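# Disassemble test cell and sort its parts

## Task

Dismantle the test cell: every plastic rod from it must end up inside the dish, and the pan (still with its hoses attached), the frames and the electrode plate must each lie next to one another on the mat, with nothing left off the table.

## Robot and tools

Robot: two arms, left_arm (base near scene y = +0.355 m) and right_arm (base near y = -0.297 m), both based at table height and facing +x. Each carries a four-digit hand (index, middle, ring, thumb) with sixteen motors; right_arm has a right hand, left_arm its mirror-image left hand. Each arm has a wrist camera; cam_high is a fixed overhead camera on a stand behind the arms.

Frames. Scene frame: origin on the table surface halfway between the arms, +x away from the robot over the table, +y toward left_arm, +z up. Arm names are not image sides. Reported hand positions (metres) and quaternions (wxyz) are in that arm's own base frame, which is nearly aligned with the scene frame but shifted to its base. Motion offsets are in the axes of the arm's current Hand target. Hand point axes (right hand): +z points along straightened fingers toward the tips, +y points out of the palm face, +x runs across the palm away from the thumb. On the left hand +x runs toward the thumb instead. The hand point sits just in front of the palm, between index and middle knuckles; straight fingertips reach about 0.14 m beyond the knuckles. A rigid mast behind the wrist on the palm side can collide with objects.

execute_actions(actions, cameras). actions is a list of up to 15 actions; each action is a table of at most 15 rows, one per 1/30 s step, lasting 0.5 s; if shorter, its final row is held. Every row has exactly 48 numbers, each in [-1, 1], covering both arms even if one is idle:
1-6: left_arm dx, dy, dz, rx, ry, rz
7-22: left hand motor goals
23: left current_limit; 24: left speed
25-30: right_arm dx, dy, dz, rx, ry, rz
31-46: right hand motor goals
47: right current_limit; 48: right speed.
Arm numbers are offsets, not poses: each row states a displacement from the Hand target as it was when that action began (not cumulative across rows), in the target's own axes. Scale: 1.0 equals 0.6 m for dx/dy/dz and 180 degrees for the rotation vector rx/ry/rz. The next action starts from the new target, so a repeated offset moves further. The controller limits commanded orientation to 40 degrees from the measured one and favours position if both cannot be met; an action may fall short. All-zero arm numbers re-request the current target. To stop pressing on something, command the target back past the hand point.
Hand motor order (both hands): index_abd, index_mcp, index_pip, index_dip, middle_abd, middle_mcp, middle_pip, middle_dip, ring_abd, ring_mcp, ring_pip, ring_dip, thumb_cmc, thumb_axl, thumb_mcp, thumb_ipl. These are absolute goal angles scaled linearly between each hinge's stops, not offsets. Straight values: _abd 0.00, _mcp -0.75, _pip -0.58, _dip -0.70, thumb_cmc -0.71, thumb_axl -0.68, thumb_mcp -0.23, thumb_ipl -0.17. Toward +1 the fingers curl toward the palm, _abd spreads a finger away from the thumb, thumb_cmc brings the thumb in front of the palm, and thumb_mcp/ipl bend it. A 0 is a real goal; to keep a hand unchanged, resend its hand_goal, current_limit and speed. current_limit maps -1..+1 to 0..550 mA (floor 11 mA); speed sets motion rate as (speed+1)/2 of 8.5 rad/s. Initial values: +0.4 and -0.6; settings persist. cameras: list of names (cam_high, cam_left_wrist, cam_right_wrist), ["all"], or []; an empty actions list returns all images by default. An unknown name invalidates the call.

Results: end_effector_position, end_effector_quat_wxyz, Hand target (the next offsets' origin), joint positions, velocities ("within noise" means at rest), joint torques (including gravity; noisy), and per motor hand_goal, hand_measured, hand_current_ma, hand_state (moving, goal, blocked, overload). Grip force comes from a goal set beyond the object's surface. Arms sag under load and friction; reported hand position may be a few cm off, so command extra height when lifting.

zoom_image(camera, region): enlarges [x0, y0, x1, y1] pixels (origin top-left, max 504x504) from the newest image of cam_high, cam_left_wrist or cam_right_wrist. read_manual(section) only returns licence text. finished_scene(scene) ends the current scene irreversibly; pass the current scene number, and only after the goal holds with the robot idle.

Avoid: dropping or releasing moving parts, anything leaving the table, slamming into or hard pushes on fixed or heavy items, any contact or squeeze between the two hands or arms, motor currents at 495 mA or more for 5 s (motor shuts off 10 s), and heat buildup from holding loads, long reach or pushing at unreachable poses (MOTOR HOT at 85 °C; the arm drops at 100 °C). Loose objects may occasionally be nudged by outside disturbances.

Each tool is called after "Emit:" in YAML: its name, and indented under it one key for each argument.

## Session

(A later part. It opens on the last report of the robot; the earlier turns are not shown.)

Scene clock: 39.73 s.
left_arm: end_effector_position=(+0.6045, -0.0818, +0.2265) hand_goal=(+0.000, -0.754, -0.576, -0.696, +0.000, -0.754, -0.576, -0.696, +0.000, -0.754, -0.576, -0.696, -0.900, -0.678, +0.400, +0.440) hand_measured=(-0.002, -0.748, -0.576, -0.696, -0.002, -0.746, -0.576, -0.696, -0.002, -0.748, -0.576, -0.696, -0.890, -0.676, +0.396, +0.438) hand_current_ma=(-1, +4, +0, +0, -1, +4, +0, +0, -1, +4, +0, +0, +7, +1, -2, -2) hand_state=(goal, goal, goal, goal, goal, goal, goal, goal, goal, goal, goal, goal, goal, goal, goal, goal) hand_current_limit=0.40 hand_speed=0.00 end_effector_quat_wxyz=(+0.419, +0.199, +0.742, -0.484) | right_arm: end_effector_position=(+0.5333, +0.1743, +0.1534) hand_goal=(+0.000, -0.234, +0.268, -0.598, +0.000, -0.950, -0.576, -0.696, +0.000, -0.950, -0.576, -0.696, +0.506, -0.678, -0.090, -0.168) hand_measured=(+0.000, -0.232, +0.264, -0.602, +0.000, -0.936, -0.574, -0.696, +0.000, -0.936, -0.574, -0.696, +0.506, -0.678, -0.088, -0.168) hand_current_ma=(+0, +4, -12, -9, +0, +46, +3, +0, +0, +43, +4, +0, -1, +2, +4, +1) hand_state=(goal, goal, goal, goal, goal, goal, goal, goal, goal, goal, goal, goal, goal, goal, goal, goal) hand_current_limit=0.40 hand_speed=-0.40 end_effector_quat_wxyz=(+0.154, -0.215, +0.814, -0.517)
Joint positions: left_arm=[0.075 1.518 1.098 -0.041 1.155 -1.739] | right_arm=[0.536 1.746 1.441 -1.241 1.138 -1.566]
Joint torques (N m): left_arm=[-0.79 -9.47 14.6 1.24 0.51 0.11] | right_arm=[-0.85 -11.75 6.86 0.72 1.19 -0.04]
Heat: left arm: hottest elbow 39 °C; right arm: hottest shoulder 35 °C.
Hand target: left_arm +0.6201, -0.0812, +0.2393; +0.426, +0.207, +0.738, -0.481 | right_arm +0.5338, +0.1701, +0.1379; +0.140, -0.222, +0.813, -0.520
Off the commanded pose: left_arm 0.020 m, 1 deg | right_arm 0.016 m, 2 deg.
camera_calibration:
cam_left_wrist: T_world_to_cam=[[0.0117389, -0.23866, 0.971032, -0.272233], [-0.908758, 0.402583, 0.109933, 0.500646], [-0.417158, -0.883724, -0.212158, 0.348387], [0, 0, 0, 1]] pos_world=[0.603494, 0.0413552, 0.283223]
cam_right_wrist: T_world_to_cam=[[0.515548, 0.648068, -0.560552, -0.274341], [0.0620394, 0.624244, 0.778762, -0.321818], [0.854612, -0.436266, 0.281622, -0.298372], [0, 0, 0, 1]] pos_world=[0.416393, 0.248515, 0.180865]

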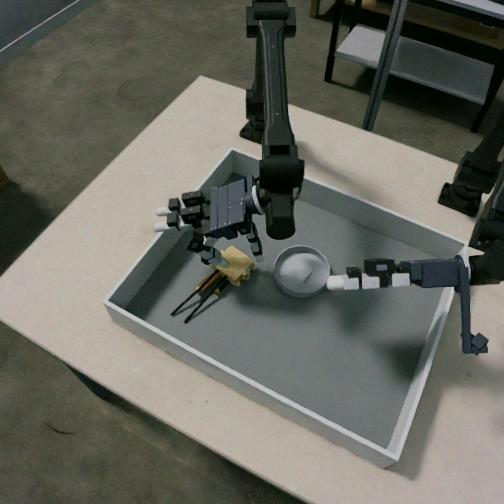

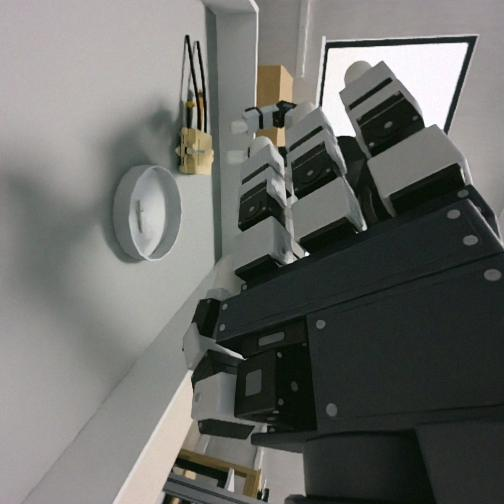

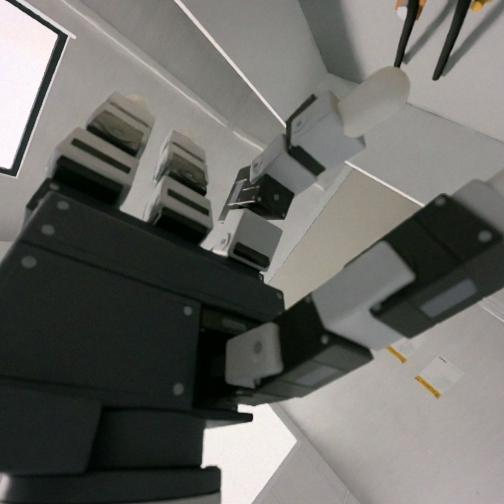

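Emit:
execute_actions:
  actions:
    - [[0,0,0,0,0,0, 0,-0.754,-0.576,-0.696,0,-0.754,-0.576,-0.696,0,-0.754,-0.576,-0.696,-0.9,-0.678,0.4,0.44,0.4,0, 0.0212,0.04,0.001,0,0,0, 0,-0.233,0.269,-0.597,0,-0.95,-0.576,-0.696,0,-0.95,-0.576,-0.696,0.507,-0.677,-0.09,-0.168,0.4,-0.4]]
    - [[0,0,0,0,0,0, 0,-0.754,-0.576,-0.696,0,-0.754,-0.576,-0.696,0,-0.754,-0.576,-0.696,-0.9,-0.678,0.4,0.44,0.4,0, 0,0,0,0,0,0, 0,-0.233,0.269,-0.597,0,-0.95,-0.576,-0.696,0,-0.95,-0.576,-0.696,0.507,-0.677,-0.09,-0.168,0.4,-0.4]]
  cameras: ["all"]

Emit:
zoom_image:
  camera: "cam_high"
  region: [200, 220, 280, 300]

Emit:
zoom_image:
  camera: "cam_left_wrist"
  region: [150, 80, 250, 200]

Scene clock: 44.30 s.
left_arm: end_effector_position=(+0.6045, -0.0818, +0.2265) hand_goal=(+0.000, -0.754, -0.576, -0.696, +0.000, -0.754, -0.576, -0.696, +0.000, -0.754, -0.576, -0.696, -0.900, -0.678, +0.400, +0.440) hand_measured=(-0.002, -0.748, -0.576, -0.696, -0.002, -0.746, -0.576, -0.696, -0.002, -0.748, -0.576, -0.696, -0.890, -0.676, +0.396, +0.438) hand_current_ma=(-1, +4, +0, +0, -1, +4, +0, +0, -1, +4, +0, +0, +7, +1, -2, -2) hand_state=(goal, goal, goal, goal, goal, goal, goal, goal, goal, goal, goal, goal, goal, goal, goal, goal) hand_current_limit=0.40 hand_speed=0.00 end_effector_quat_wxyz=(+0.419, +0.199, +0.742, -0.484) | right_arm: end_effector_position=(+0.5195, +0.1659, +0.1287) hand_goal=(+0.000, -0.234, +0.268, -0.598, +0.000, -0.950, -0.576, -0.696, +0.000, -0.950, -0.576, -0.696, +0.506, -0.678, -0.090, -0.168) hand_measured=(+0.000, -0.232, +0.264, -0.602, +0.000, -0.936, -0.574, -0.696, +0.000, -0.936, -0.574, -0.696, +0.506, -0.678, -0.088, -0.168) hand_current_ma=(+0, +4, -12, -9, +0, +46, +3, +0, +0, +43, +4, +0, -1, +2, +4, +1) hand_state=(goal, goal, goal, goal, goal, goal, goal, goal, goal, goal, goal, goal, goal, goal, goal, goal) hand_current_limit=0.40 hand_speed=-0.40 end_effector_quat_wxyz=(+0.142, -0.217, +0.814, -0.520)
Joint positions: left_arm=[0.075 1.518 1.098 -0.041 1.155 -1.739] | right_arm=[0.536 1.746 1.373 -1.216 1.138 -1.544]
Joint torques (N m): left_arm=[-0.73 -9.47 14.61 1.24 0.5 0.11] | right_arm=[0.56 -11.69 6.65 0.62 1.18 0.15]
Heat: left arm: hottest elbow 41 °C; right arm: hottest shoulder 36 °C.
Hand target: left_arm +0.6201, -0.0812, +0.2393; +0.426, +0.207, +0.738, -0.481 | right_arm +0.5180, +0.1718, +0.1160; +0.140, -0.222, +0.813, -0.520
Off the commanded pose: left_arm 0.020 m, 1 deg | right_arm 0.014 m, 1 deg.
camera_calibration:
cam_left_wrist: T_world_to_cam=[[0.0117389, -0.23866, 0.971032, -0.272233], [-0.908758, 0.402583, 0.109933, 0.500646], [-0.417158, -0.883724, -0.212158, 0.348387], [0, 0, 0, 1]] pos_world=[0.603494, 0.0413552, 0.283223]
cam_right_wrist: T_world_to_cam=[[0.510348, 0.636813, -0.577939, -0.268861], [0.0828883, 0.632493, 0.770118, -0.307468], [0.855964, -0.440933, 0.270007, -0.281796], [0, 0, 0, 1]] pos_world=[0.403905, 0.241433, 0.157488]

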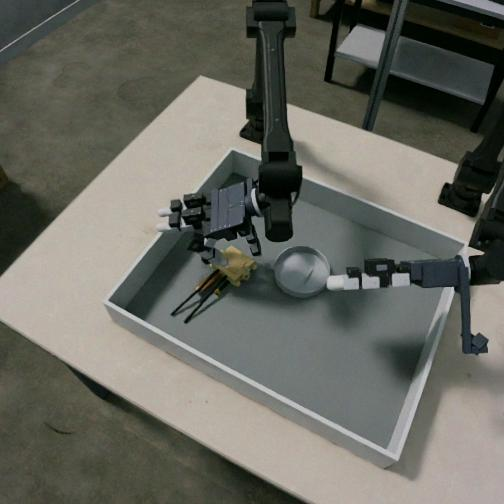

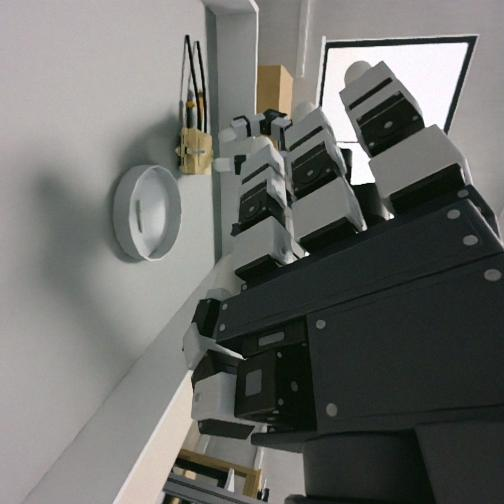

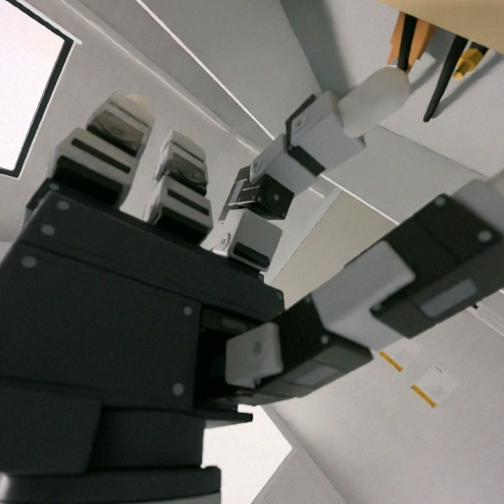

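Scaled by 6.300 from the camera's 504x504 image, which has a finer 720x720 frame.

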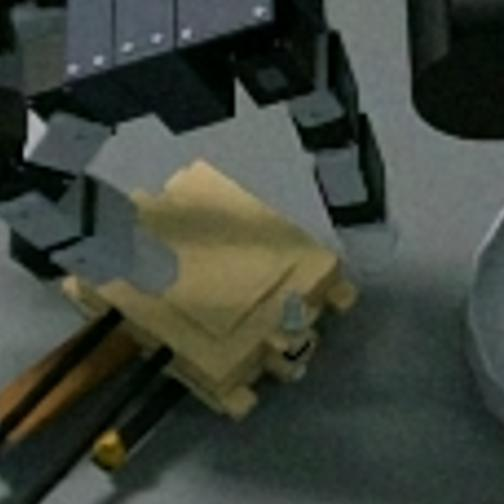

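Scaled by 4.200 from the camera's 504x504 image, which has a finer 720x720 frame.

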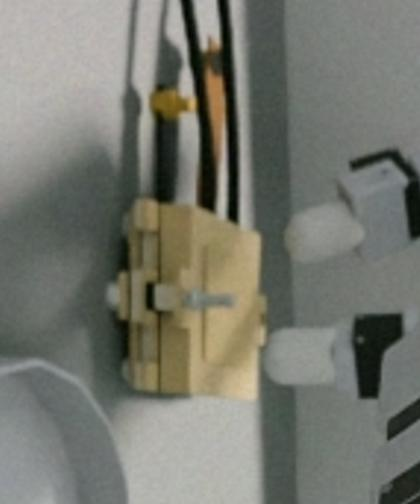

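Emit:
execute_actions:
  actions:
    - [[0,0,0,0,0,0, 0,-0.754,-0.576,-0.696,0,-0.754,-0.576,-0.696,0,-0.754,-0.576,-0.696,-0.9,-0.678,0.4,0.44,0.4,0, -0.013,0.0249,-0.006,0,0,0, 0,-0.233,0.269,-0.597,0,-0.95,-0.576,-0.696,0,-0.95,-0.576,-0.696,0.507,-0.677,-0.09,-0.168,0.4,-0.4]]
    - [[0,0,0,0,0,0, 0,-0.754,-0.576,-0.696,0,-0.754,-0.576,-0.696,0,-0.754,-0.576,-0.696,-0.9,-0.678,0.4,0.44,0.4,0, 0,0,0,0,0,0, 0,-0.233,0.269,-0.597,0,-0.95,-0.576,-0.696,0,-0.95,-0.576,-0.696,0.507,-0.677,-0.09,-0.168,0.4,-0.4]]
  cameras: ["all"]

Emit:
zoom_image:
  camera: "cam_high"
  region: [200, 220, 280, 300]

Emit:
zoom_image:
  camera: "cam_left_wrist"
  region: [150, 80, 250, 200]

Scene clock: 46.40 s.
left_arm: end_effector_position=(+0.6045, -0.0818, +0.2265) hand_goal=(+0.000, -0.754, -0.576, -0.696, +0.000, -0.754, -0.576, -0.696, +0.000, -0.754, -0.576, -0.696, -0.900, -0.678, +0.400, +0.440) hand_measured=(-0.002, -0.748, -0.576, -0.696, -0.002, -0.746, -0.576, -0.696, -0.002, -0.748, -0.576, -0.696, -0.890, -0.676, +0.396, +0.438) hand_current_ma=(-1, +4, +0, +0, -1, +4, +0, +0, -1, +4, +0, +0, +7, +1, -2, -2) hand_state=(goal, goal, goal, goal, goal, goal, goal, goal, goal, goal, goal, goal, goal, goal, goal, goal) hand_current_limit=0.40 hand_speed=0.00 end_effector_quat_wxyz=(+0.419, +0.199, +0.742, -0.484) | right_arm: end_effector_position=(+0.5187, +0.1788, +0.1122) hand_goal=(+0.000, -0.234, +0.268, -0.598, +0.000, -0.950, -0.576, -0.696, +0.000, -0.950, -0.576, -0.696, +0.506, -0.678, -0.090, -0.168) hand_measured=(+0.000, -0.232, +0.264, -0.602, +0.000, -0.936, -0.574, -0.696, +0.000, -0.936, -0.574, -0.696, +0.506, -0.678, -0.088, -0.168) hand_current_ma=(+0, +4, -12, -9, +0, +46, +3, +0, +0, +43, +4, +0, -1, +2, +4, +1) hand_state=(goal, goal, goal, goal, goal, goal, goal, goal, goal, goal, goal, goal, goal, goal, goal, goal) hand_current_limit=0.40 hand_speed=-0.40 end_effector_quat_wxyz=(+0.145, -0.218, +0.814, -0.519)
Joint positions: left_arm=[0.075 1.518 1.098 -0.041 1.155 -1.739] | right_arm=[0.558 1.78 1.373 -1.216 1.138 -1.502]
Joint torques (N m): left_arm=[-0.79 -9.47 14.58 1.26 0.51 0.11] | right_arm=[0.26 -11.75 7.92 -0.08 1.14 0.15]
Heat: left arm: hottest elbow 41 °C; right arm: hottest shoulder 36 °C.
Hand target: left_arm +0.6201, -0.0812, +0.2393; +0.426, +0.207, +0.738, -0.481 | right_arm +0.5198, +0.1841, +0.1040; +0.141, -0.222, +0.813, -0.520
Off the commanded pose: left_arm 0.020 m, 1 deg | right_arm 0.010 m, 1 deg.
camera_calibration:
cam_left_wrist: T_world_to_cam=[[0.0117389, -0.23866, 0.971032, -0.272233], [-0.908758, 0.402583, 0.109933, 0.500646], [-0.417158, -0.883724, -0.212158, 0.348387], [0, 0, 0, 1]] pos_world=[0.603494, 0.0413552, 0.283223]
cam_right_wrist: T_world_to_cam=[[0.509691, 0.640294, -0.574664, -0.286828], [0.0766868, 0.631467, 0.771601, -0.299699], [0.856933, -0.437348, 0.272751, -0.272277], [0, 0, 0, 1]] pos_world=[0.4025, 0.253824, 0.140683]

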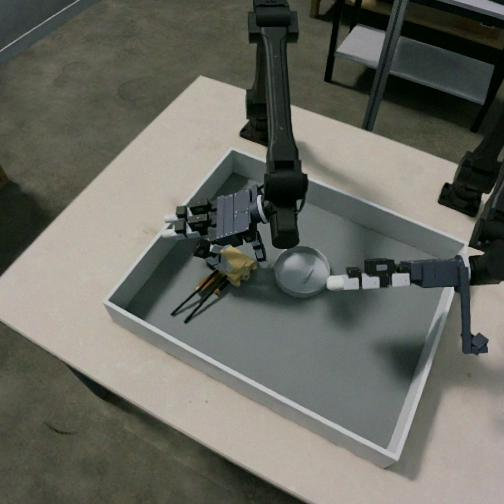

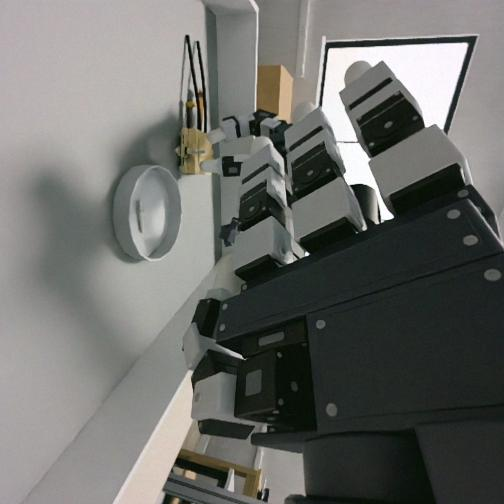

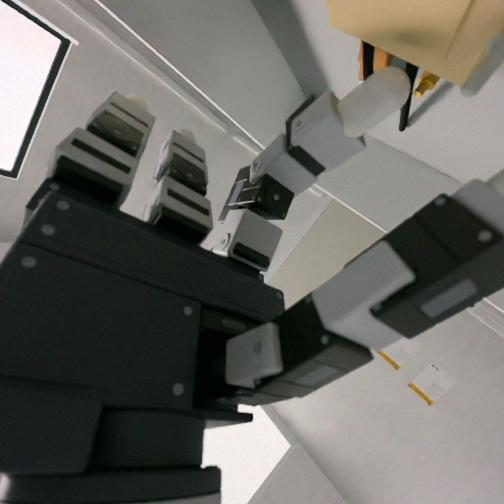

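Scaled by 6.300 from the camera's 504x504 image, which has a finer 720x720 frame.

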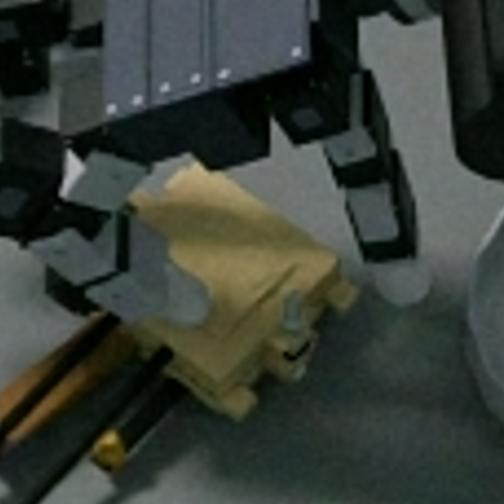

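Scaled by 4.200 from the camera's 504x504 image, which has a finer 720x720 frame.

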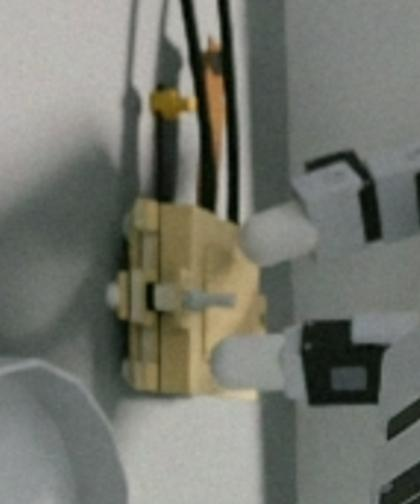

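Emit:
execute_actions:
  actions:
    - [[0,0,0,0,0,0, 0,-0.754,-0.576,-0.696,0,-0.754,-0.576,-0.696,0,-0.754,-0.576,-0.696,-0.9,-0.678,0.4,0.44,0.4,0, -0.0015,0.0193,0.01,0,0,0, 0,-0.233,0.269,-0.597,0,-0.95,-0.576,-0.696,0,-0.95,-0.576,-0.696,0.507,-0.677,-0.09,-0.168,0.4,-0.4]]
    - [[0,0,0,0,0,0, 0,-0.754,-0.576,-0.696,0,-0.754,-0.576,-0.696,0,-0.754,-0.576,-0.696,-0.9,-0.678,0.4,0.44,0.4,0, 0,0,0,0,0,0, 0,-0.07,0.269,-0.597,0,-0.95,-0.576,-0.696,0,-0.95,-0.576,-0.696,0.507,-0.677,0.022,-0.168,0.4,-0.6]]
  cameras: ["all"]

Emit:
zoom_image:
  camera: "cam_high"
  region: [200, 220, 280, 300]

Emit:
zoom_image:
  camera: "cam_left_wrist"
  region: [150, 80, 250, 200]

Scene clock: 48.33 s.
left_arm: end_effector_position=(+0.6045, -0.0818, +0.2265) hand_goal=(+0.000, -0.754, -0.576, -0.696, +0.000, -0.754, -0.576, -0.696, +0.000, -0.754, -0.576, -0.696, -0.900, -0.678, +0.400, +0.440) hand_measured=(-0.002, -0.748, -0.576, -0.696, -0.002, -0.746, -0.576, -0.696, -0.002, -0.748, -0.576, -0.696, -0.890, -0.676, +0.396, +0.438) hand_current_ma=(-1, +4, +0, +0, -1, +4, +0, +0, -1, +4, +0, +0, +7, +1, -2, -2) hand_state=(goal, goal, goal, goal, goal, goal, goal, goal, goal, goal, goal, goal, goal, goal, goal, goal) hand_current_limit=0.40 hand_speed=0.00 end_effector_quat_wxyz=(+0.419, +0.199, +0.742, -0.484) | right_arm: end_effector_position=(+0.5208, +0.1802, +0.1061) hand_goal=(+0.000, -0.070, +0.268, -0.598, +0.000, -0.950, -0.576, -0.696, +0.000, -0.950, -0.576, -0.696, +0.506, -0.678, +0.022, -0.168) hand_measured=(+0.000, -0.070, +0.264, -0.602, +0.000, -0.936, -0.574, -0.696, +0.000, -0.936, -0.574, -0.696, +0.506, -0.678, +0.020, -0.168) hand_current_ma=(+0, -2, -11, -9, +0, +46, +3, +0, +0, +43, +4, +0, -1, +2, -5, +1) hand_state=(goal, goal, goal, goal, goal, goal, goal, goal, goal, goal, goal, goal, goal, goal, goal, goal) hand_current_limit=0.40 hand_speed=-0.60 end_effector_quat_wxyz=(+0.146, -0.218, +0.814, -0.519)
Joint positions: left_arm=[0.075 1.518 1.098 -0.041 1.155 -1.739] | right_arm=[0.558 1.792 1.373 -1.203 1.138 -1.502]
Joint torques (N m): left_arm=[-0.73 -9.52 14.58 1.25 0.51 0.11] | right_arm=[0.26 -11.63 6.83 0.57 1.14 0.14]
Heat: left arm: hottest elbow 42 °C; right arm: hottest shoulder 36 °C.
Hand target: left_arm +0.6201, -0.0812, +0.2393; +0.426, +0.207, +0.738, -0.481 | right_arm +0.5209, +0.1841, +0.0910; +0.141, -0.222, +0.813, -0.520
Off the commanded pose: left_arm 0.020 m, 1 deg | right_arm 0.016 m, 1 deg.
camera_calibration:
cam_left_wrist: T_world_to_cam=[[0.0117389, -0.23866, 0.971032, -0.272233], [-0.908758, 0.402583, 0.109933, 0.500646], [-0.417158, -0.883724, -0.212158, 0.348387], [0, 0, 0, 1]] pos_world=[0.603494, 0.0413552, 0.283223]
cam_right_wrist: T_world_to_cam=[[0.509816, 0.640461, -0.574367, -0.292426], [0.0763774, 0.631315, 0.771756, -0.295979], [0.856886, -0.437322, 0.272938, -0.271927], [0, 0, 0, 1]] pos_world=[0.4047, 0.255224, 0.134682]

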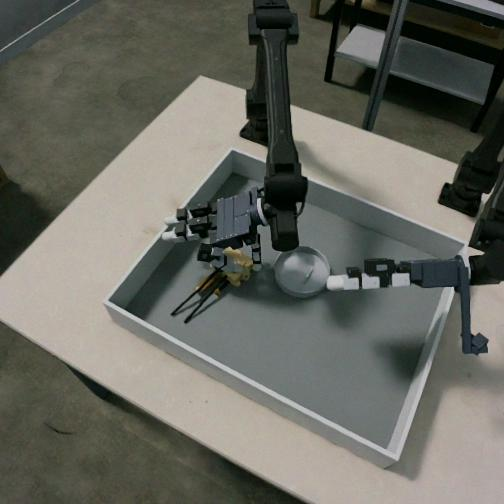

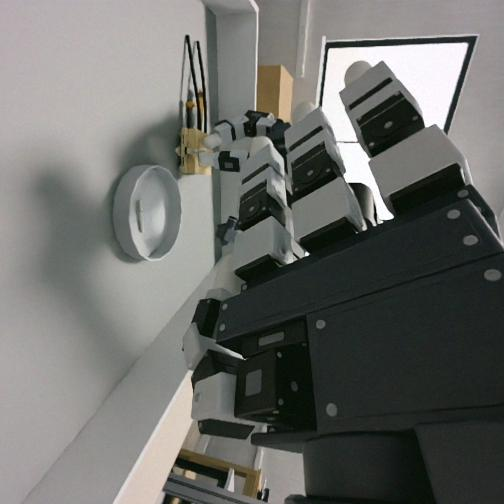

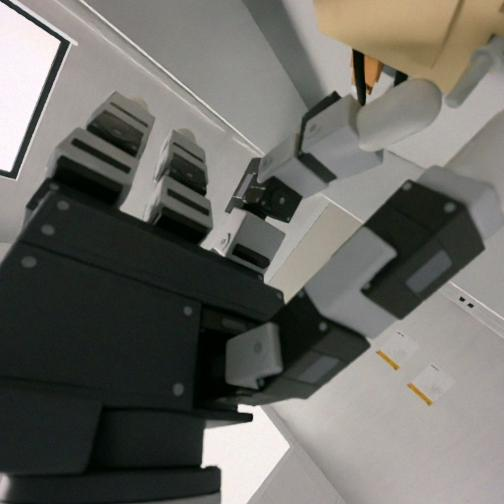

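Scaled by 6.300 from the camera's 504x504 image, which has a finer 720x720 frame.

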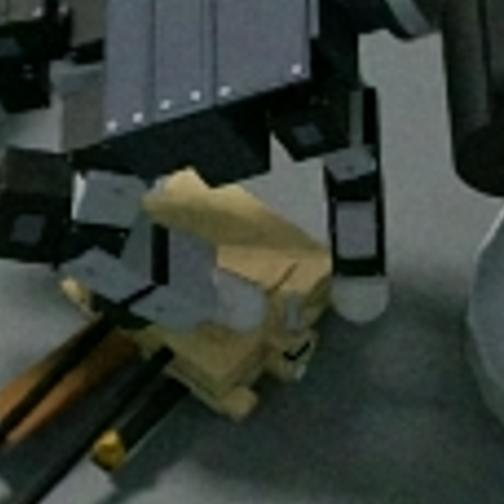

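Scaled by 4.200 from the camera's 504x504 image, which has a finer 720x720 frame.

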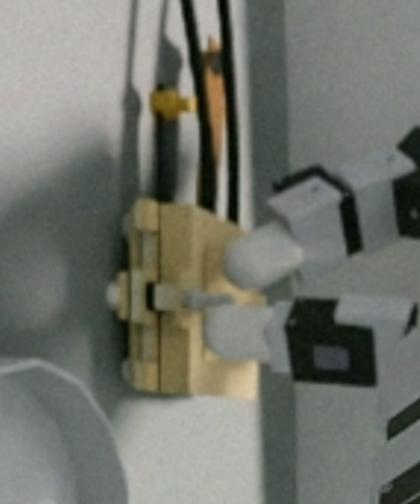

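Emit:
execute_actions:
  actions:
    - [[0,0,0,0,0,0, 0,-0.754,-0.576,-0.696,0,-0.754,-0.576,-0.696,0,-0.754,-0.576,-0.696,-0.9,-0.678,0.4,0.44,0.4,0, 0,0.0136,0.0063,0,0,0, 0,-0.07,0.269,-0.597,0,-0.95,-0.576,-0.696,0,-0.95,-0.576,-0.696,0.507,-0.677,0.022,-0.168,0.4,-0.6]]
  cameras: ["all"]

Emit:
zoom_image:
  camera: "cam_high"
  region: [200, 220, 280, 300]

Emit:
zoom_image:
  camera: "cam_left_wrist"
  region: [150, 80, 250, 200]

Emit:
zoom_image:
  camera: "cam_right_wrist"
  region: [300, 0, 504, 240]

Scene clock: 50.10 s.
left_arm: end_effector_position=(+0.6045, -0.0818, +0.2265) hand_goal=(+0.000, -0.754, -0.576, -0.696, +0.000, -0.754, -0.576, -0.696, +0.000, -0.754, -0.576, -0.696, -0.900, -0.678, +0.400, +0.440) hand_measured=(-0.002, -0.748, -0.576, -0.696, -0.002, -0.746, -0.576, -0.696, -0.002, -0.748, -0.576, -0.696, -0.890, -0.676, +0.396, +0.438) hand_current_ma=(-1, +4, +0, +0, -1, +4, +0, +0, -1, +4, +0, +0, +7, +1, -2, -2) hand_state=(goal, goal, goal, goal, goal, goal, goal, goal, goal, goal, goal, goal, goal, goal, goal, goal) hand_current_limit=0.40 hand_speed=0.00 end_effector_quat_wxyz=(+0.419, +0.199, +0.742, -0.484) | right_arm: end_effector_position=(+0.5245, +0.1825, +0.1018) hand_goal=(+0.000, -0.070, +0.268, -0.598, +0.000, -0.950, -0.576, -0.696, +0.000, -0.950, -0.576, -0.696, +0.506, -0.678, +0.022, -0.168) hand_measured=(+0.000, -0.070, +0.264, -0.602, +0.000, -0.936, -0.574, -0.696, +0.000, -0.936, -0.574, -0.696, +0.506, -0.678, +0.020, -0.168) hand_current_ma=(+0, -2, -11, -9, +0, +46, +3, +0, +0, +43, +4, +0, -1, +2, -5, +1) hand_state=(goal, goal, goal, goal, goal, goal, goal, goal, goal, goal, goal, goal, goal, goal, goal, goal) hand_current_limit=0.40 hand_speed=-0.60 end_effector_quat_wxyz=(+0.150, -0.215, +0.814, -0.518)
Joint positions: left_arm=[0.075 1.518 1.098 -0.041 1.155 -1.739] | right_arm=[0.558 1.802 1.373 -1.183 1.138 -1.502]
Joint torques (N m): left_arm=[-0.73 -9.47 14.6 1.24 0.51 0.11] | right_arm=[0.21 -11.69 6.01 0.62 1.14 0.14]
Heat: left arm: hottest elbow 43 °C; right arm: hottest shoulder 36 °C.
Hand target: left_arm +0.6201, -0.0812, +0.2393; +0.426, +0.207, +0.738, -0.481 | right_arm +0.5208, +0.1840, +0.0820; +0.141, -0.222, +0.813, -0.520
Off the commanded pose: left_arm 0.020 m, 1 deg | right_arm 0.020 m, 1 deg.
camera_calibration:
cam_left_wrist: T_world_to_cam=[[0.0117389, -0.23866, 0.971032, -0.272233], [-0.908758, 0.402583, 0.109933, 0.500646], [-0.417158, -0.883724, -0.212158, 0.348387], [0, 0, 0, 1]] pos_world=[0.603494, 0.0413552, 0.283223]
cam_right_wrist: T_world_to_cam=[[0.515393, 0.643882, -0.565496, -0.302745], [0.0688753, 0.626632, 0.776265, -0.289937], [0.854182, -0.43903, 0.278614, -0.271718], [0, 0, 0, 1]] pos_world=[0.408098, 0.257323, 0.129571]

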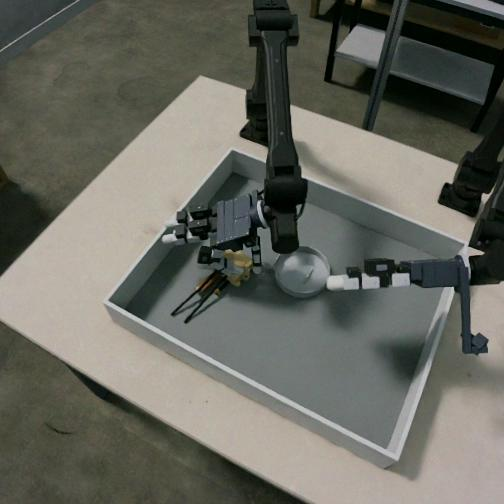

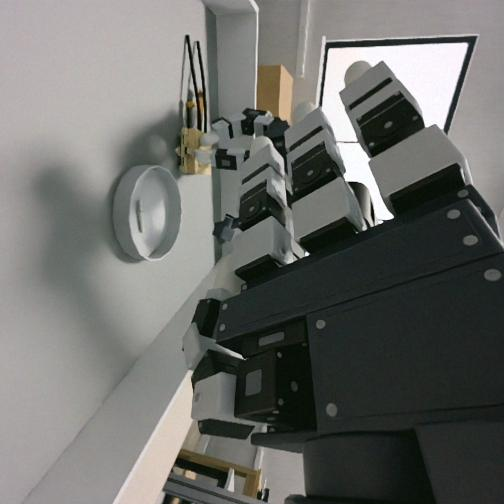

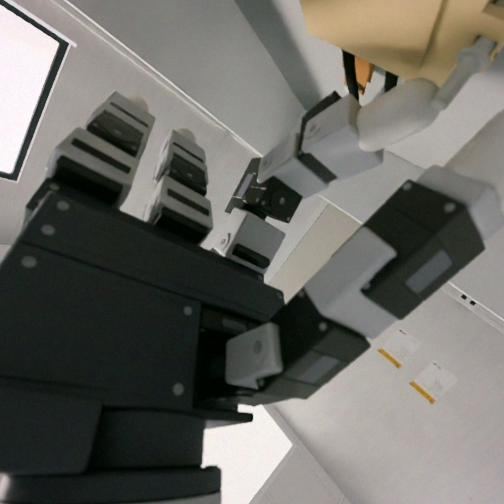

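Scaled by 6.300 from the camera's 504x504 image, which has a finer 720x720 frame.

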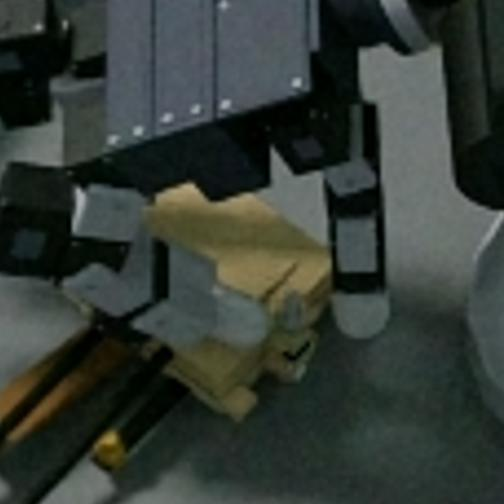

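Scaled by 4.200 from the camera's 504x504 image, which has a finer 720x720 frame.

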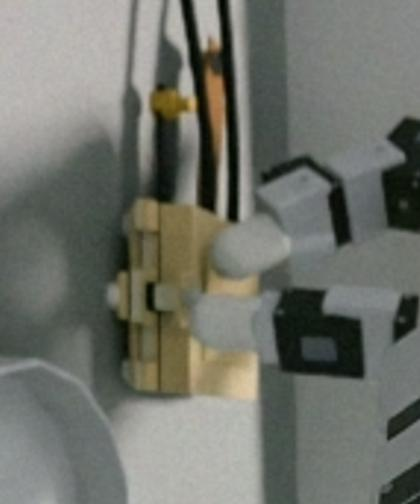

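Scaled by 2.100 from the camera's 504x504 image, which has a finer 720x720 frame.

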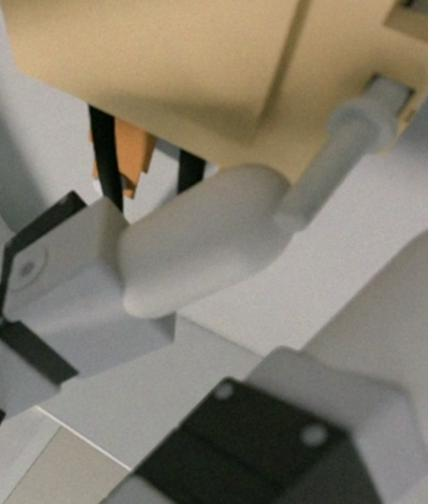

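Emit:
execute_actions:
  actions:
    - [[0,0,0,0,0,0, 0,-0.754,-0.576,-0.696,0,-0.754,-0.576,-0.696,0,-0.754,-0.576,-0.696,-0.9,-0.678,0.4,0.44,0.4,0, 0.0148,0.0077,0.0068,0,0,0, 0,-0.07,0.269,-0.597,0,-0.95,-0.576,-0.696,0,-0.95,-0.576,-0.696,0.507,-0.677,0.022,-0.168,0.4,-0.6]]
  cameras: ["all"]

Emit:
zoom_image:
  camera: "cam_high"
  region: [200, 220, 280, 300]

Emit:
zoom_image:
  camera: "cam_left_wrist"
  region: [150, 80, 250, 200]

Emit:
zoom_image:
  camera: "cam_right_wrist"
  region: [300, 0, 504, 240]

Scene clock: 52.60 s.
left_arm: end_effector_position=(+0.6045, -0.0818, +0.2265) hand_goal=(+0.000, -0.754, -0.576, -0.696, +0.000, -0.754, -0.576, -0.696, +0.000, -0.754, -0.576, -0.696, -0.900, -0.678, +0.400, +0.440) hand_measured=(-0.002, -0.748, -0.576, -0.696, -0.002, -0.746, -0.576, -0.696, -0.002, -0.748, -0.576, -0.696, -0.890, -0.676, +0.396, +0.438) hand_current_ma=(-1, +4, +0, +0, -1, +4, +0, +0, -1, +4, +0, +0, +7, +1, -2, -2) hand_state=(goal, goal, goal, goal, goal, goal, goal, goal, goal, goal, goal, goal, goal, goal, goal, goal) hand_current_limit=0.40 hand_speed=0.00 end_effector_quat_wxyz=(+0.419, +0.199, +0.742, -0.484) | right_arm: end_effector_position=(+0.5208, +0.1793, +0.0914) hand_goal=(+0.000, -0.070, +0.268, -0.598, +0.000, -0.950, -0.576, -0.696, +0.000, -0.950, -0.576, -0.696, +0.506, -0.678, +0.022, -0.168) hand_measured=(+0.000, -0.062, +0.284, -0.590, +0.000, -0.936, -0.574, -0.696, +0.000, -0.936, -0.574, -0.696, +0.506, -0.678, +0.020, -0.168) hand_current_ma=(-1, +26, +46, +22, +0, +46, +3, +0, +0, +43, +4, +0, +0, +2, -4, +1) hand_state=(goal, goal, goal, goal, goal, goal, goal, goal, goal, goal, goal, goal, goal, goal, goal, goal) hand_current_limit=0.40 hand_speed=-0.60 end_effector_quat_wxyz=(+0.152, -0.212, +0.814, -0.519)
Joint positions: left_arm=[0.075 1.518 1.098 -0.041 1.155 -1.739] | right_arm=[0.558 1.802 1.342 -1.152 1.141 -1.496]
Joint torques (N m): left_arm=[-0.73 -9.47 14.58 1.25 0.5 0.11] | right_arm=[0.03 -12.51 5.48 0.54 1.01 0.04]
Heat: left arm: hottest elbow 43 °C; right arm: hottest shoulder 36 °C.
Hand target: left_arm +0.6201, -0.0812, +0.2393; +0.426, +0.207, +0.738, -0.481 | right_arm +0.5141, +0.1779, +0.0761; +0.140, -0.222, +0.813, -0.520
Off the commanded pose: left_arm 0.020 m, 1 deg | right_arm 0.017 m, 2 deg.
camera_calibration:
cam_left_wrist: T_world_to_cam=[[0.0117389, -0.23866, 0.971032, -0.272233], [-0.908758, 0.402583, 0.109933, 0.500646], [-0.417158, -0.883724, -0.212158, 0.348387], [0, 0, 0, 1]] pos_world=[0.603494, 0.0413552, 0.283223]
cam_right_wrist: T_world_to_cam=[[0.520354, 0.642433, -0.562593, -0.307291], [0.0660214, 0.626575, 0.77656, -0.278116], [0.851394, -0.44123, 0.283627, -0.265726], [0, 0, 0, 1]] pos_world=[0.4045, 0.254428, 0.118461]

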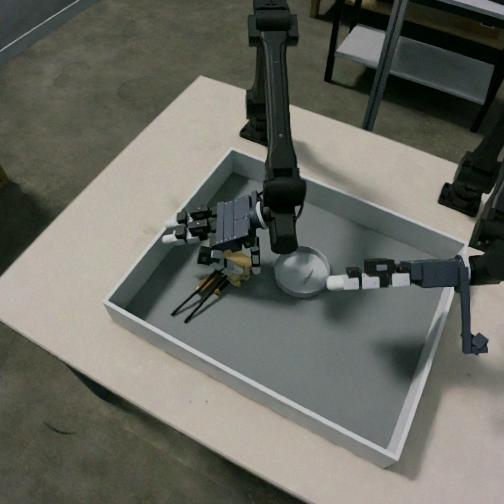

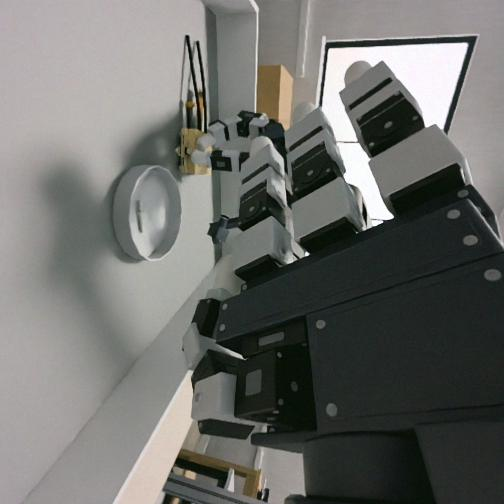

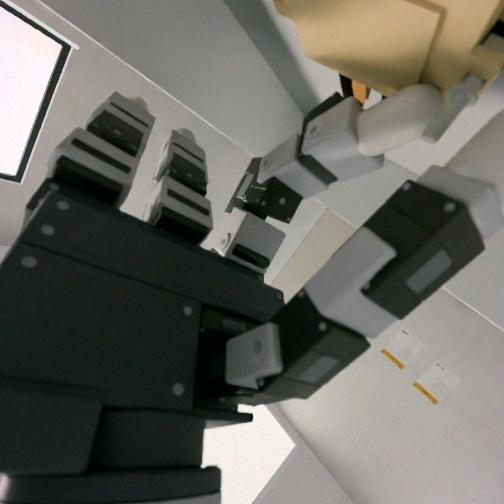

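Scaled by 6.300 from the camera's 504x504 image, which has a finer 720x720 frame.

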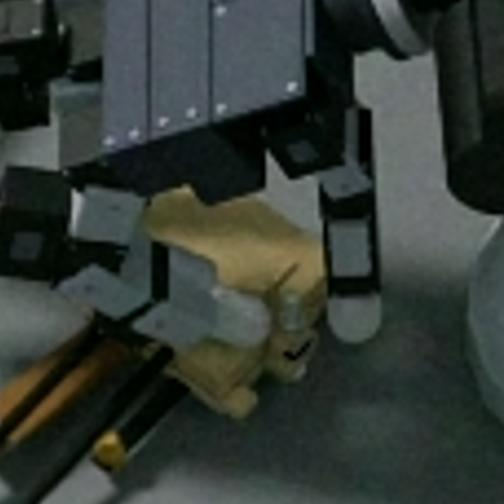

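Scaled by 4.200 from the camera's 504x504 image, which has a finer 720x720 frame.

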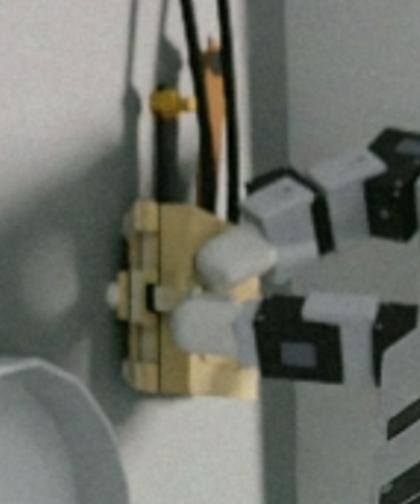

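Scaled by 2.100 from the camera's 504x504 image, which has a finer 720x720 frame.

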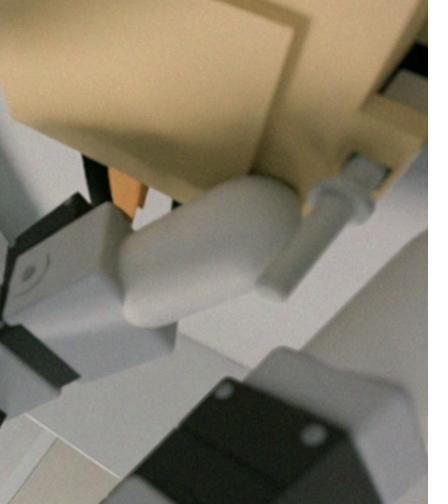

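Emit:
execute_actions:
  actions:
    - [[0,0,0,0,0,0, 0,-0.754,-0.576,-0.696,0,-0.754,-0.576,-0.696,0,-0.754,-0.576,-0.696,-0.9,-0.678,0.4,0.44,0.4,0, 0,-0.014,-0.0065,0,0,0, 0,-0.07,0.269,-0.597,0,-0.95,-0.576,-0.696,0,-0.95,-0.576,-0.696,0.507,-0.677,0.1,-0.168,0,-0.7]]
    - [[0,0,0,0,0,0, 0,-0.754,-0.576,-0.696,0,-0.754,-0.576,-0.696,0,-0.754,-0.576,-0.696,-0.9,-0.678,0.4,0.44,0.4,0, 0,0,0,0,0,0, 0,0.05,0.269,-0.597,0,-0.95,-0.576,-0.696,0,-0.95,-0.576,-0.696,0.507,-0.677,0.2,-0.168,0,-0.7]]
  cameras: ["all"]

Emit:
zoom_image:
  camera: "cam_high"
  region: [200, 220, 280, 300]

Emit:
zoom_image:
  camera: "cam_left_wrist"
  region: [150, 80, 250, 200]

Emit:
zoom_image:
  camera: "cam_right_wrist"
  region: [300, 0, 504, 240]

Scene clock: 56.03 s.
left_arm: end_effector_position=(+0.6045, -0.0818, +0.2265) hand_goal=(+0.000, -0.754, -0.576, -0.696, +0.000, -0.754, -0.576, -0.696, +0.000, -0.754, -0.576, -0.696, -0.900, -0.678, +0.400, +0.440) hand_measured=(-0.002, -0.748, -0.576, -0.696, -0.002, -0.746, -0.576, -0.696, -0.002, -0.748, -0.576, -0.696, -0.890, -0.676, +0.396, +0.438) hand_current_ma=(-1, +4, +0, +0, -1, +4, +0, +0, -1, +4, +0, +0, +7, +1, -2, -2) hand_state=(goal, goal, goal, goal, goal, goal, goal, goal, goal, goal, goal, goal, goal, goal, goal, goal) hand_current_limit=0.40 hand_speed=0.00 end_effector_quat_wxyz=(+0.419, +0.199, +0.742, -0.484) | right_arm: end_effector_position=(+0.5202, +0.1791, +0.0910) hand_goal=(+0.000, +0.050, +0.268, -0.598, +0.000, -0.950, -0.576, -0.696, +0.000, -0.950, -0.576, -0.696, +0.506, -0.678, +0.200, -0.168) hand_measured=(+0.000, -0.012, +0.260, -0.600, +0.000, -0.936, -0.574, -0.696, +0.000, -0.936, -0.574, -0.696, +0.506, -0.678, +0.124, -0.182) hand_current_ma=(-1, -257, -24, -4, +0, +46, +3, +0, +0, +43, +4, +0, +0, +1, -275, -61) hand_state=(goal, blocked, goal, goal, goal, goal, goal, goal, goal, goal, goal, goal, goal, goal, blocked, goal) hand_current_limit=0.00 hand_speed=-0.70 end_effector_quat_wxyz=(+0.151, -0.213, +0.814, -0.518)
Joint positions: left_arm=[0.075 1.518 1.098 -0.041 1.155 -1.739] | right_arm=[0.558 1.802 1.341 -1.154 1.14 -1.496]
Joint torques (N m): left_arm=[-0.73 -9.47 14.6 1.24 0.51 0.11] | right_arm=[-0.03 -13.16 6.3 -0.06 1.05 0.02]
Heat: left arm: hottest elbow 44 °C; right arm: hottest shoulder 36 °C.
Hand target: left_arm +0.6201, -0.0812, +0.2393; +0.426, +0.207, +0.738, -0.481 | right_arm +0.5140, +0.1779, +0.0852; +0.140, -0.222, +0.813, -0.520
Off the commanded pose: left_arm 0.020 m, 1 deg | right_arm 0.009 m, 2 deg.
camera_calibration:
cam_left_wrist: T_world_to_cam=[[0.0117389, -0.23866, 0.971032, -0.272233], [-0.908758, 0.402583, 0.109933, 0.500646], [-0.417158, -0.883724, -0.212158, 0.348387], [0, 0, 0, 1]] pos_world=[0.603494, 0.0413552, 0.283223]
cam_right_wrist: T_world_to_cam=[[0.518998, 0.642217, -0.56409, -0.306132], [0.068153, 0.626737, 0.776245, -0.278882], [0.852054, -0.441314, 0.281506, -0.265255], [0, 0, 0, 1]] pos_world=[0.4039, 0.254328, 0.118465]

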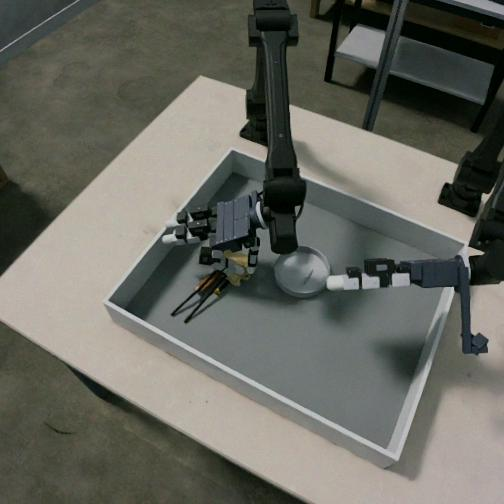

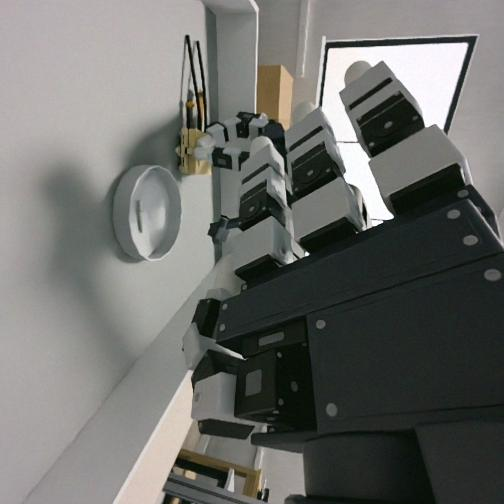

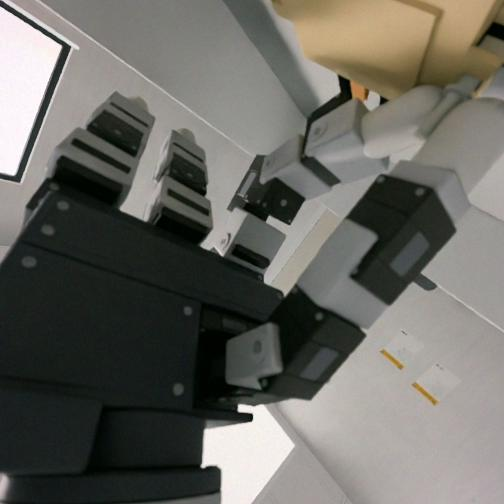

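Scaled by 6.300 from the camera's 504x504 image, which has a finer 720x720 frame.

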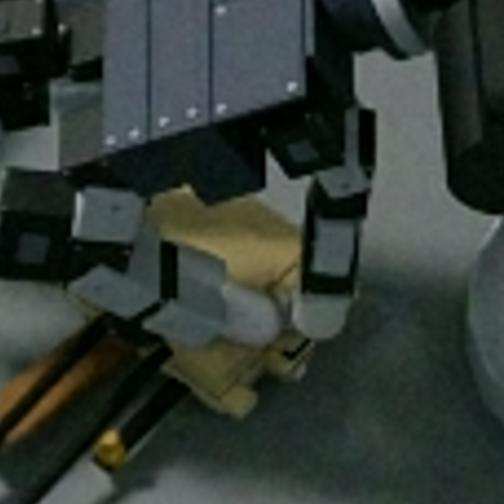

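Scaled by 4.200 from the camera's 504x504 image, which has a finer 720x720 frame.

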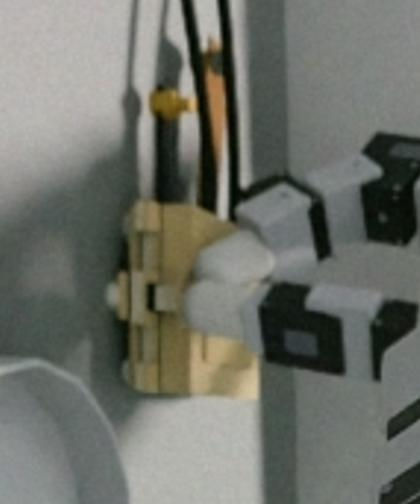

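Scaled by 2.100 from the camera's 504x504 image, which has a finer 720x720 frame.

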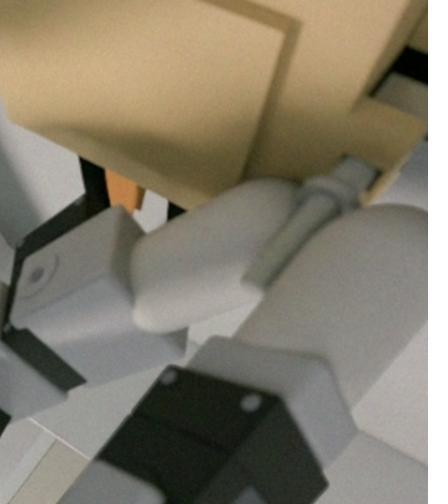

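Emit:
execute_actions:
  actions:
    - [[0,0,0,0,0,0, 0,-0.754,-0.576,-0.696,0,-0.754,-0.576,-0.696,0,-0.754,-0.576,-0.696,-0.9,-0.678,0.4,0.44,0.4,0, 0,0,0,0,0,0, 0,0.1,0.269,-0.597,0,-0.95,-0.576,-0.696,0,-0.95,-0.576,-0.696,0.507,-0.677,0.25,-0.168,0.4,-0.7]]
    - [[0,0,0,0,0,0, 0,-0.754,-0.576,-0.696,0,-0.754,-0.576,-0.696,0,-0.754,-0.576,-0.696,-0.9,-0.678,0.4,0.44,0.4,0, -0.01,-0.0166,-0.0038,0,0,0, 0,0.1,0.269,-0.597,0,-0.95,-0.576,-0.696,0,-0.95,-0.576,-0.696,0.507,-0.677,0.25,-0.168,0.4,-0.7]]
    - [[0,0,0,0,0,0, 0,-0.754,-0.576,-0.696,0,-0.754,-0.576,-0.696,0,-0.754,-0.576,-0.696,-0.9,-0.678,0.4,0.44,0.4,0, 0,-0.0151,-0.007,0,0,0, 0,0.1,0.269,-0.597,0,-0.95,-0.576,-0.696,0,-0.95,-0.576,-0.696,0.507,-0.677,0.25,-0.168,0.4,-0.7]]
  cameras: ["all"]

Emit:
zoom_image:
  camera: "cam_left_wrist"
  region: [150, 80, 250, 200]

Emit:
zoom_image:
  camera: "cam_right_wrist"
  region: [300, 0, 504, 240]

Scene clock: 58.40 s.
left_arm: end_effector_position=(+0.6045, -0.0818, +0.2265) hand_goal=(+0.000, -0.754, -0.576, -0.696, +0.000, -0.754, -0.576, -0.696, +0.000, -0.754, -0.576, -0.696, -0.900, -0.678, +0.400, +0.440) hand_measured=(-0.002, -0.748, -0.576, -0.696, -0.002, -0.746, -0.576, -0.696, -0.002, -0.748, -0.576, -0.696, -0.890, -0.676, +0.396, +0.438) hand_current_ma=(-1, +4, +0, +0, -1, +4, +0, +0, -1, +4, +0, +0, +7, +1, -2, -2) hand_state=(goal, goal, goal, goal, goal, goal, goal, goal, goal, goal, goal, goal, goal, goal, goal, goal) hand_current_limit=0.40 hand_speed=0.00 end_effector_quat_wxyz=(+0.419, +0.199, +0.742, -0.484) | right_arm: end_effector_position=(+0.5130, +0.1747, +0.0916) hand_goal=(+0.000, +0.100, +0.268, -0.598, +0.000, -0.950, -0.576, -0.696, +0.000, -0.950, -0.576, -0.696, +0.506, -0.678, +0.250, -0.168) hand_measured=(-0.008, +0.000, +0.252, -0.604, +0.000, -0.936, -0.574, -0.696, +0.000, -0.936, -0.574, -0.696, +0.506, -0.678, +0.124, -0.188) hand_current_ma=(-18, -385, -53, -19, +0, +46, +3, +0, +0, +43, +4, +0, +1, +1, -385, -94) hand_state=(goal, blocked, goal, goal, goal, goal, goal, goal, goal, goal, goal, goal, goal, goal, blocked, blocked) hand_current_limit=0.40 hand_speed=-0.70 end_effector_quat_wxyz=(+0.136, -0.222, +0.812, -0.523)
Joint positions: left_arm=[0.075 1.518 1.098 -0.041 1.155 -1.739] | right_arm=[0.558 1.799 1.341 -1.192 1.14 -1.496]
Joint torques (N m): left_arm=[-0.73 -9.47 14.6 1.25 0.51 0.11] | right_arm=[-0.32 -13.63 9.2 -0.25 1.06 -0.09]
Heat: left arm: hottest elbow 45 °C; right arm: hottest shoulder 36 °C.
Hand target: left_arm +0.6201, -0.0812, +0.2393; +0.426, +0.207, +0.738, -0.481 | right_arm +0.5203, +0.1791, +0.1050; +0.140, -0.222, +0.813, -0.520
Off the commanded pose: left_arm 0.020 m, 1 deg | right_arm 0.016 m, 1 deg.
camera_calibration:
cam_left_wrist: T_world_to_cam=[[0.0117389, -0.23866, 0.971032, -0.272233], [-0.908758, 0.402583, 0.109933, 0.500646], [-0.417158, -0.883724, -0.212158, 0.348387], [0, 0, 0, 1]] pos_world=[0.603494, 0.0413552, 0.283223]
cam_right_wrist: T_world_to_cam=[[0.501467, 0.631206, -0.591701, -0.285742], [0.0915593, 0.64135, 0.761766, -0.289204], [0.860319, -0.436176, 0.263823, -0.264828], [0, 0, 0, 1]] pos_world=[0.397606, 0.250332, 0.121099]

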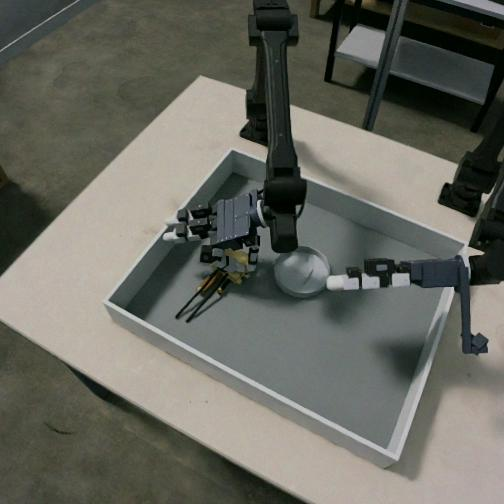

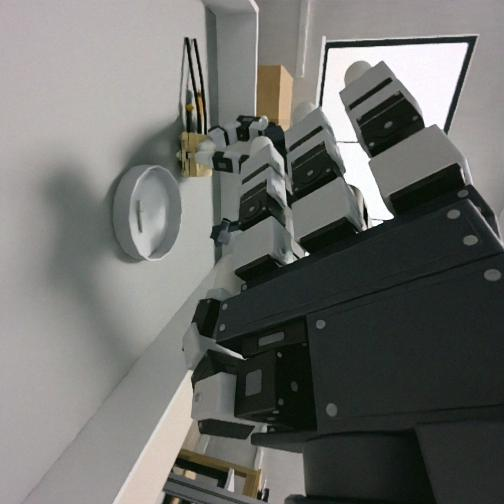

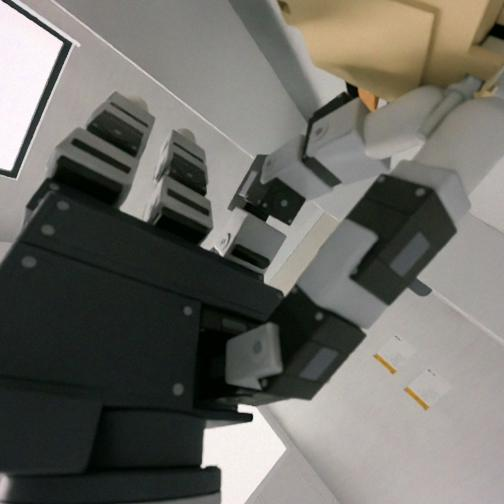

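Scaled by 4.200 from the camera's 504x504 image, which has a finer 720x720 frame.

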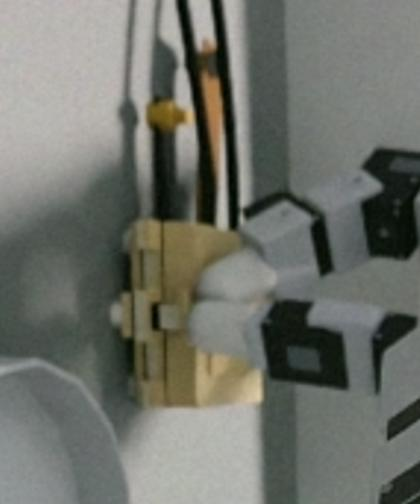

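Scaled by 2.100 from the camera's 504x504 image, which has a finer 720x720 frame.

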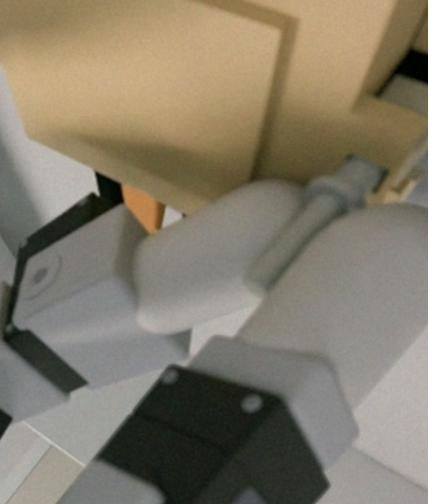

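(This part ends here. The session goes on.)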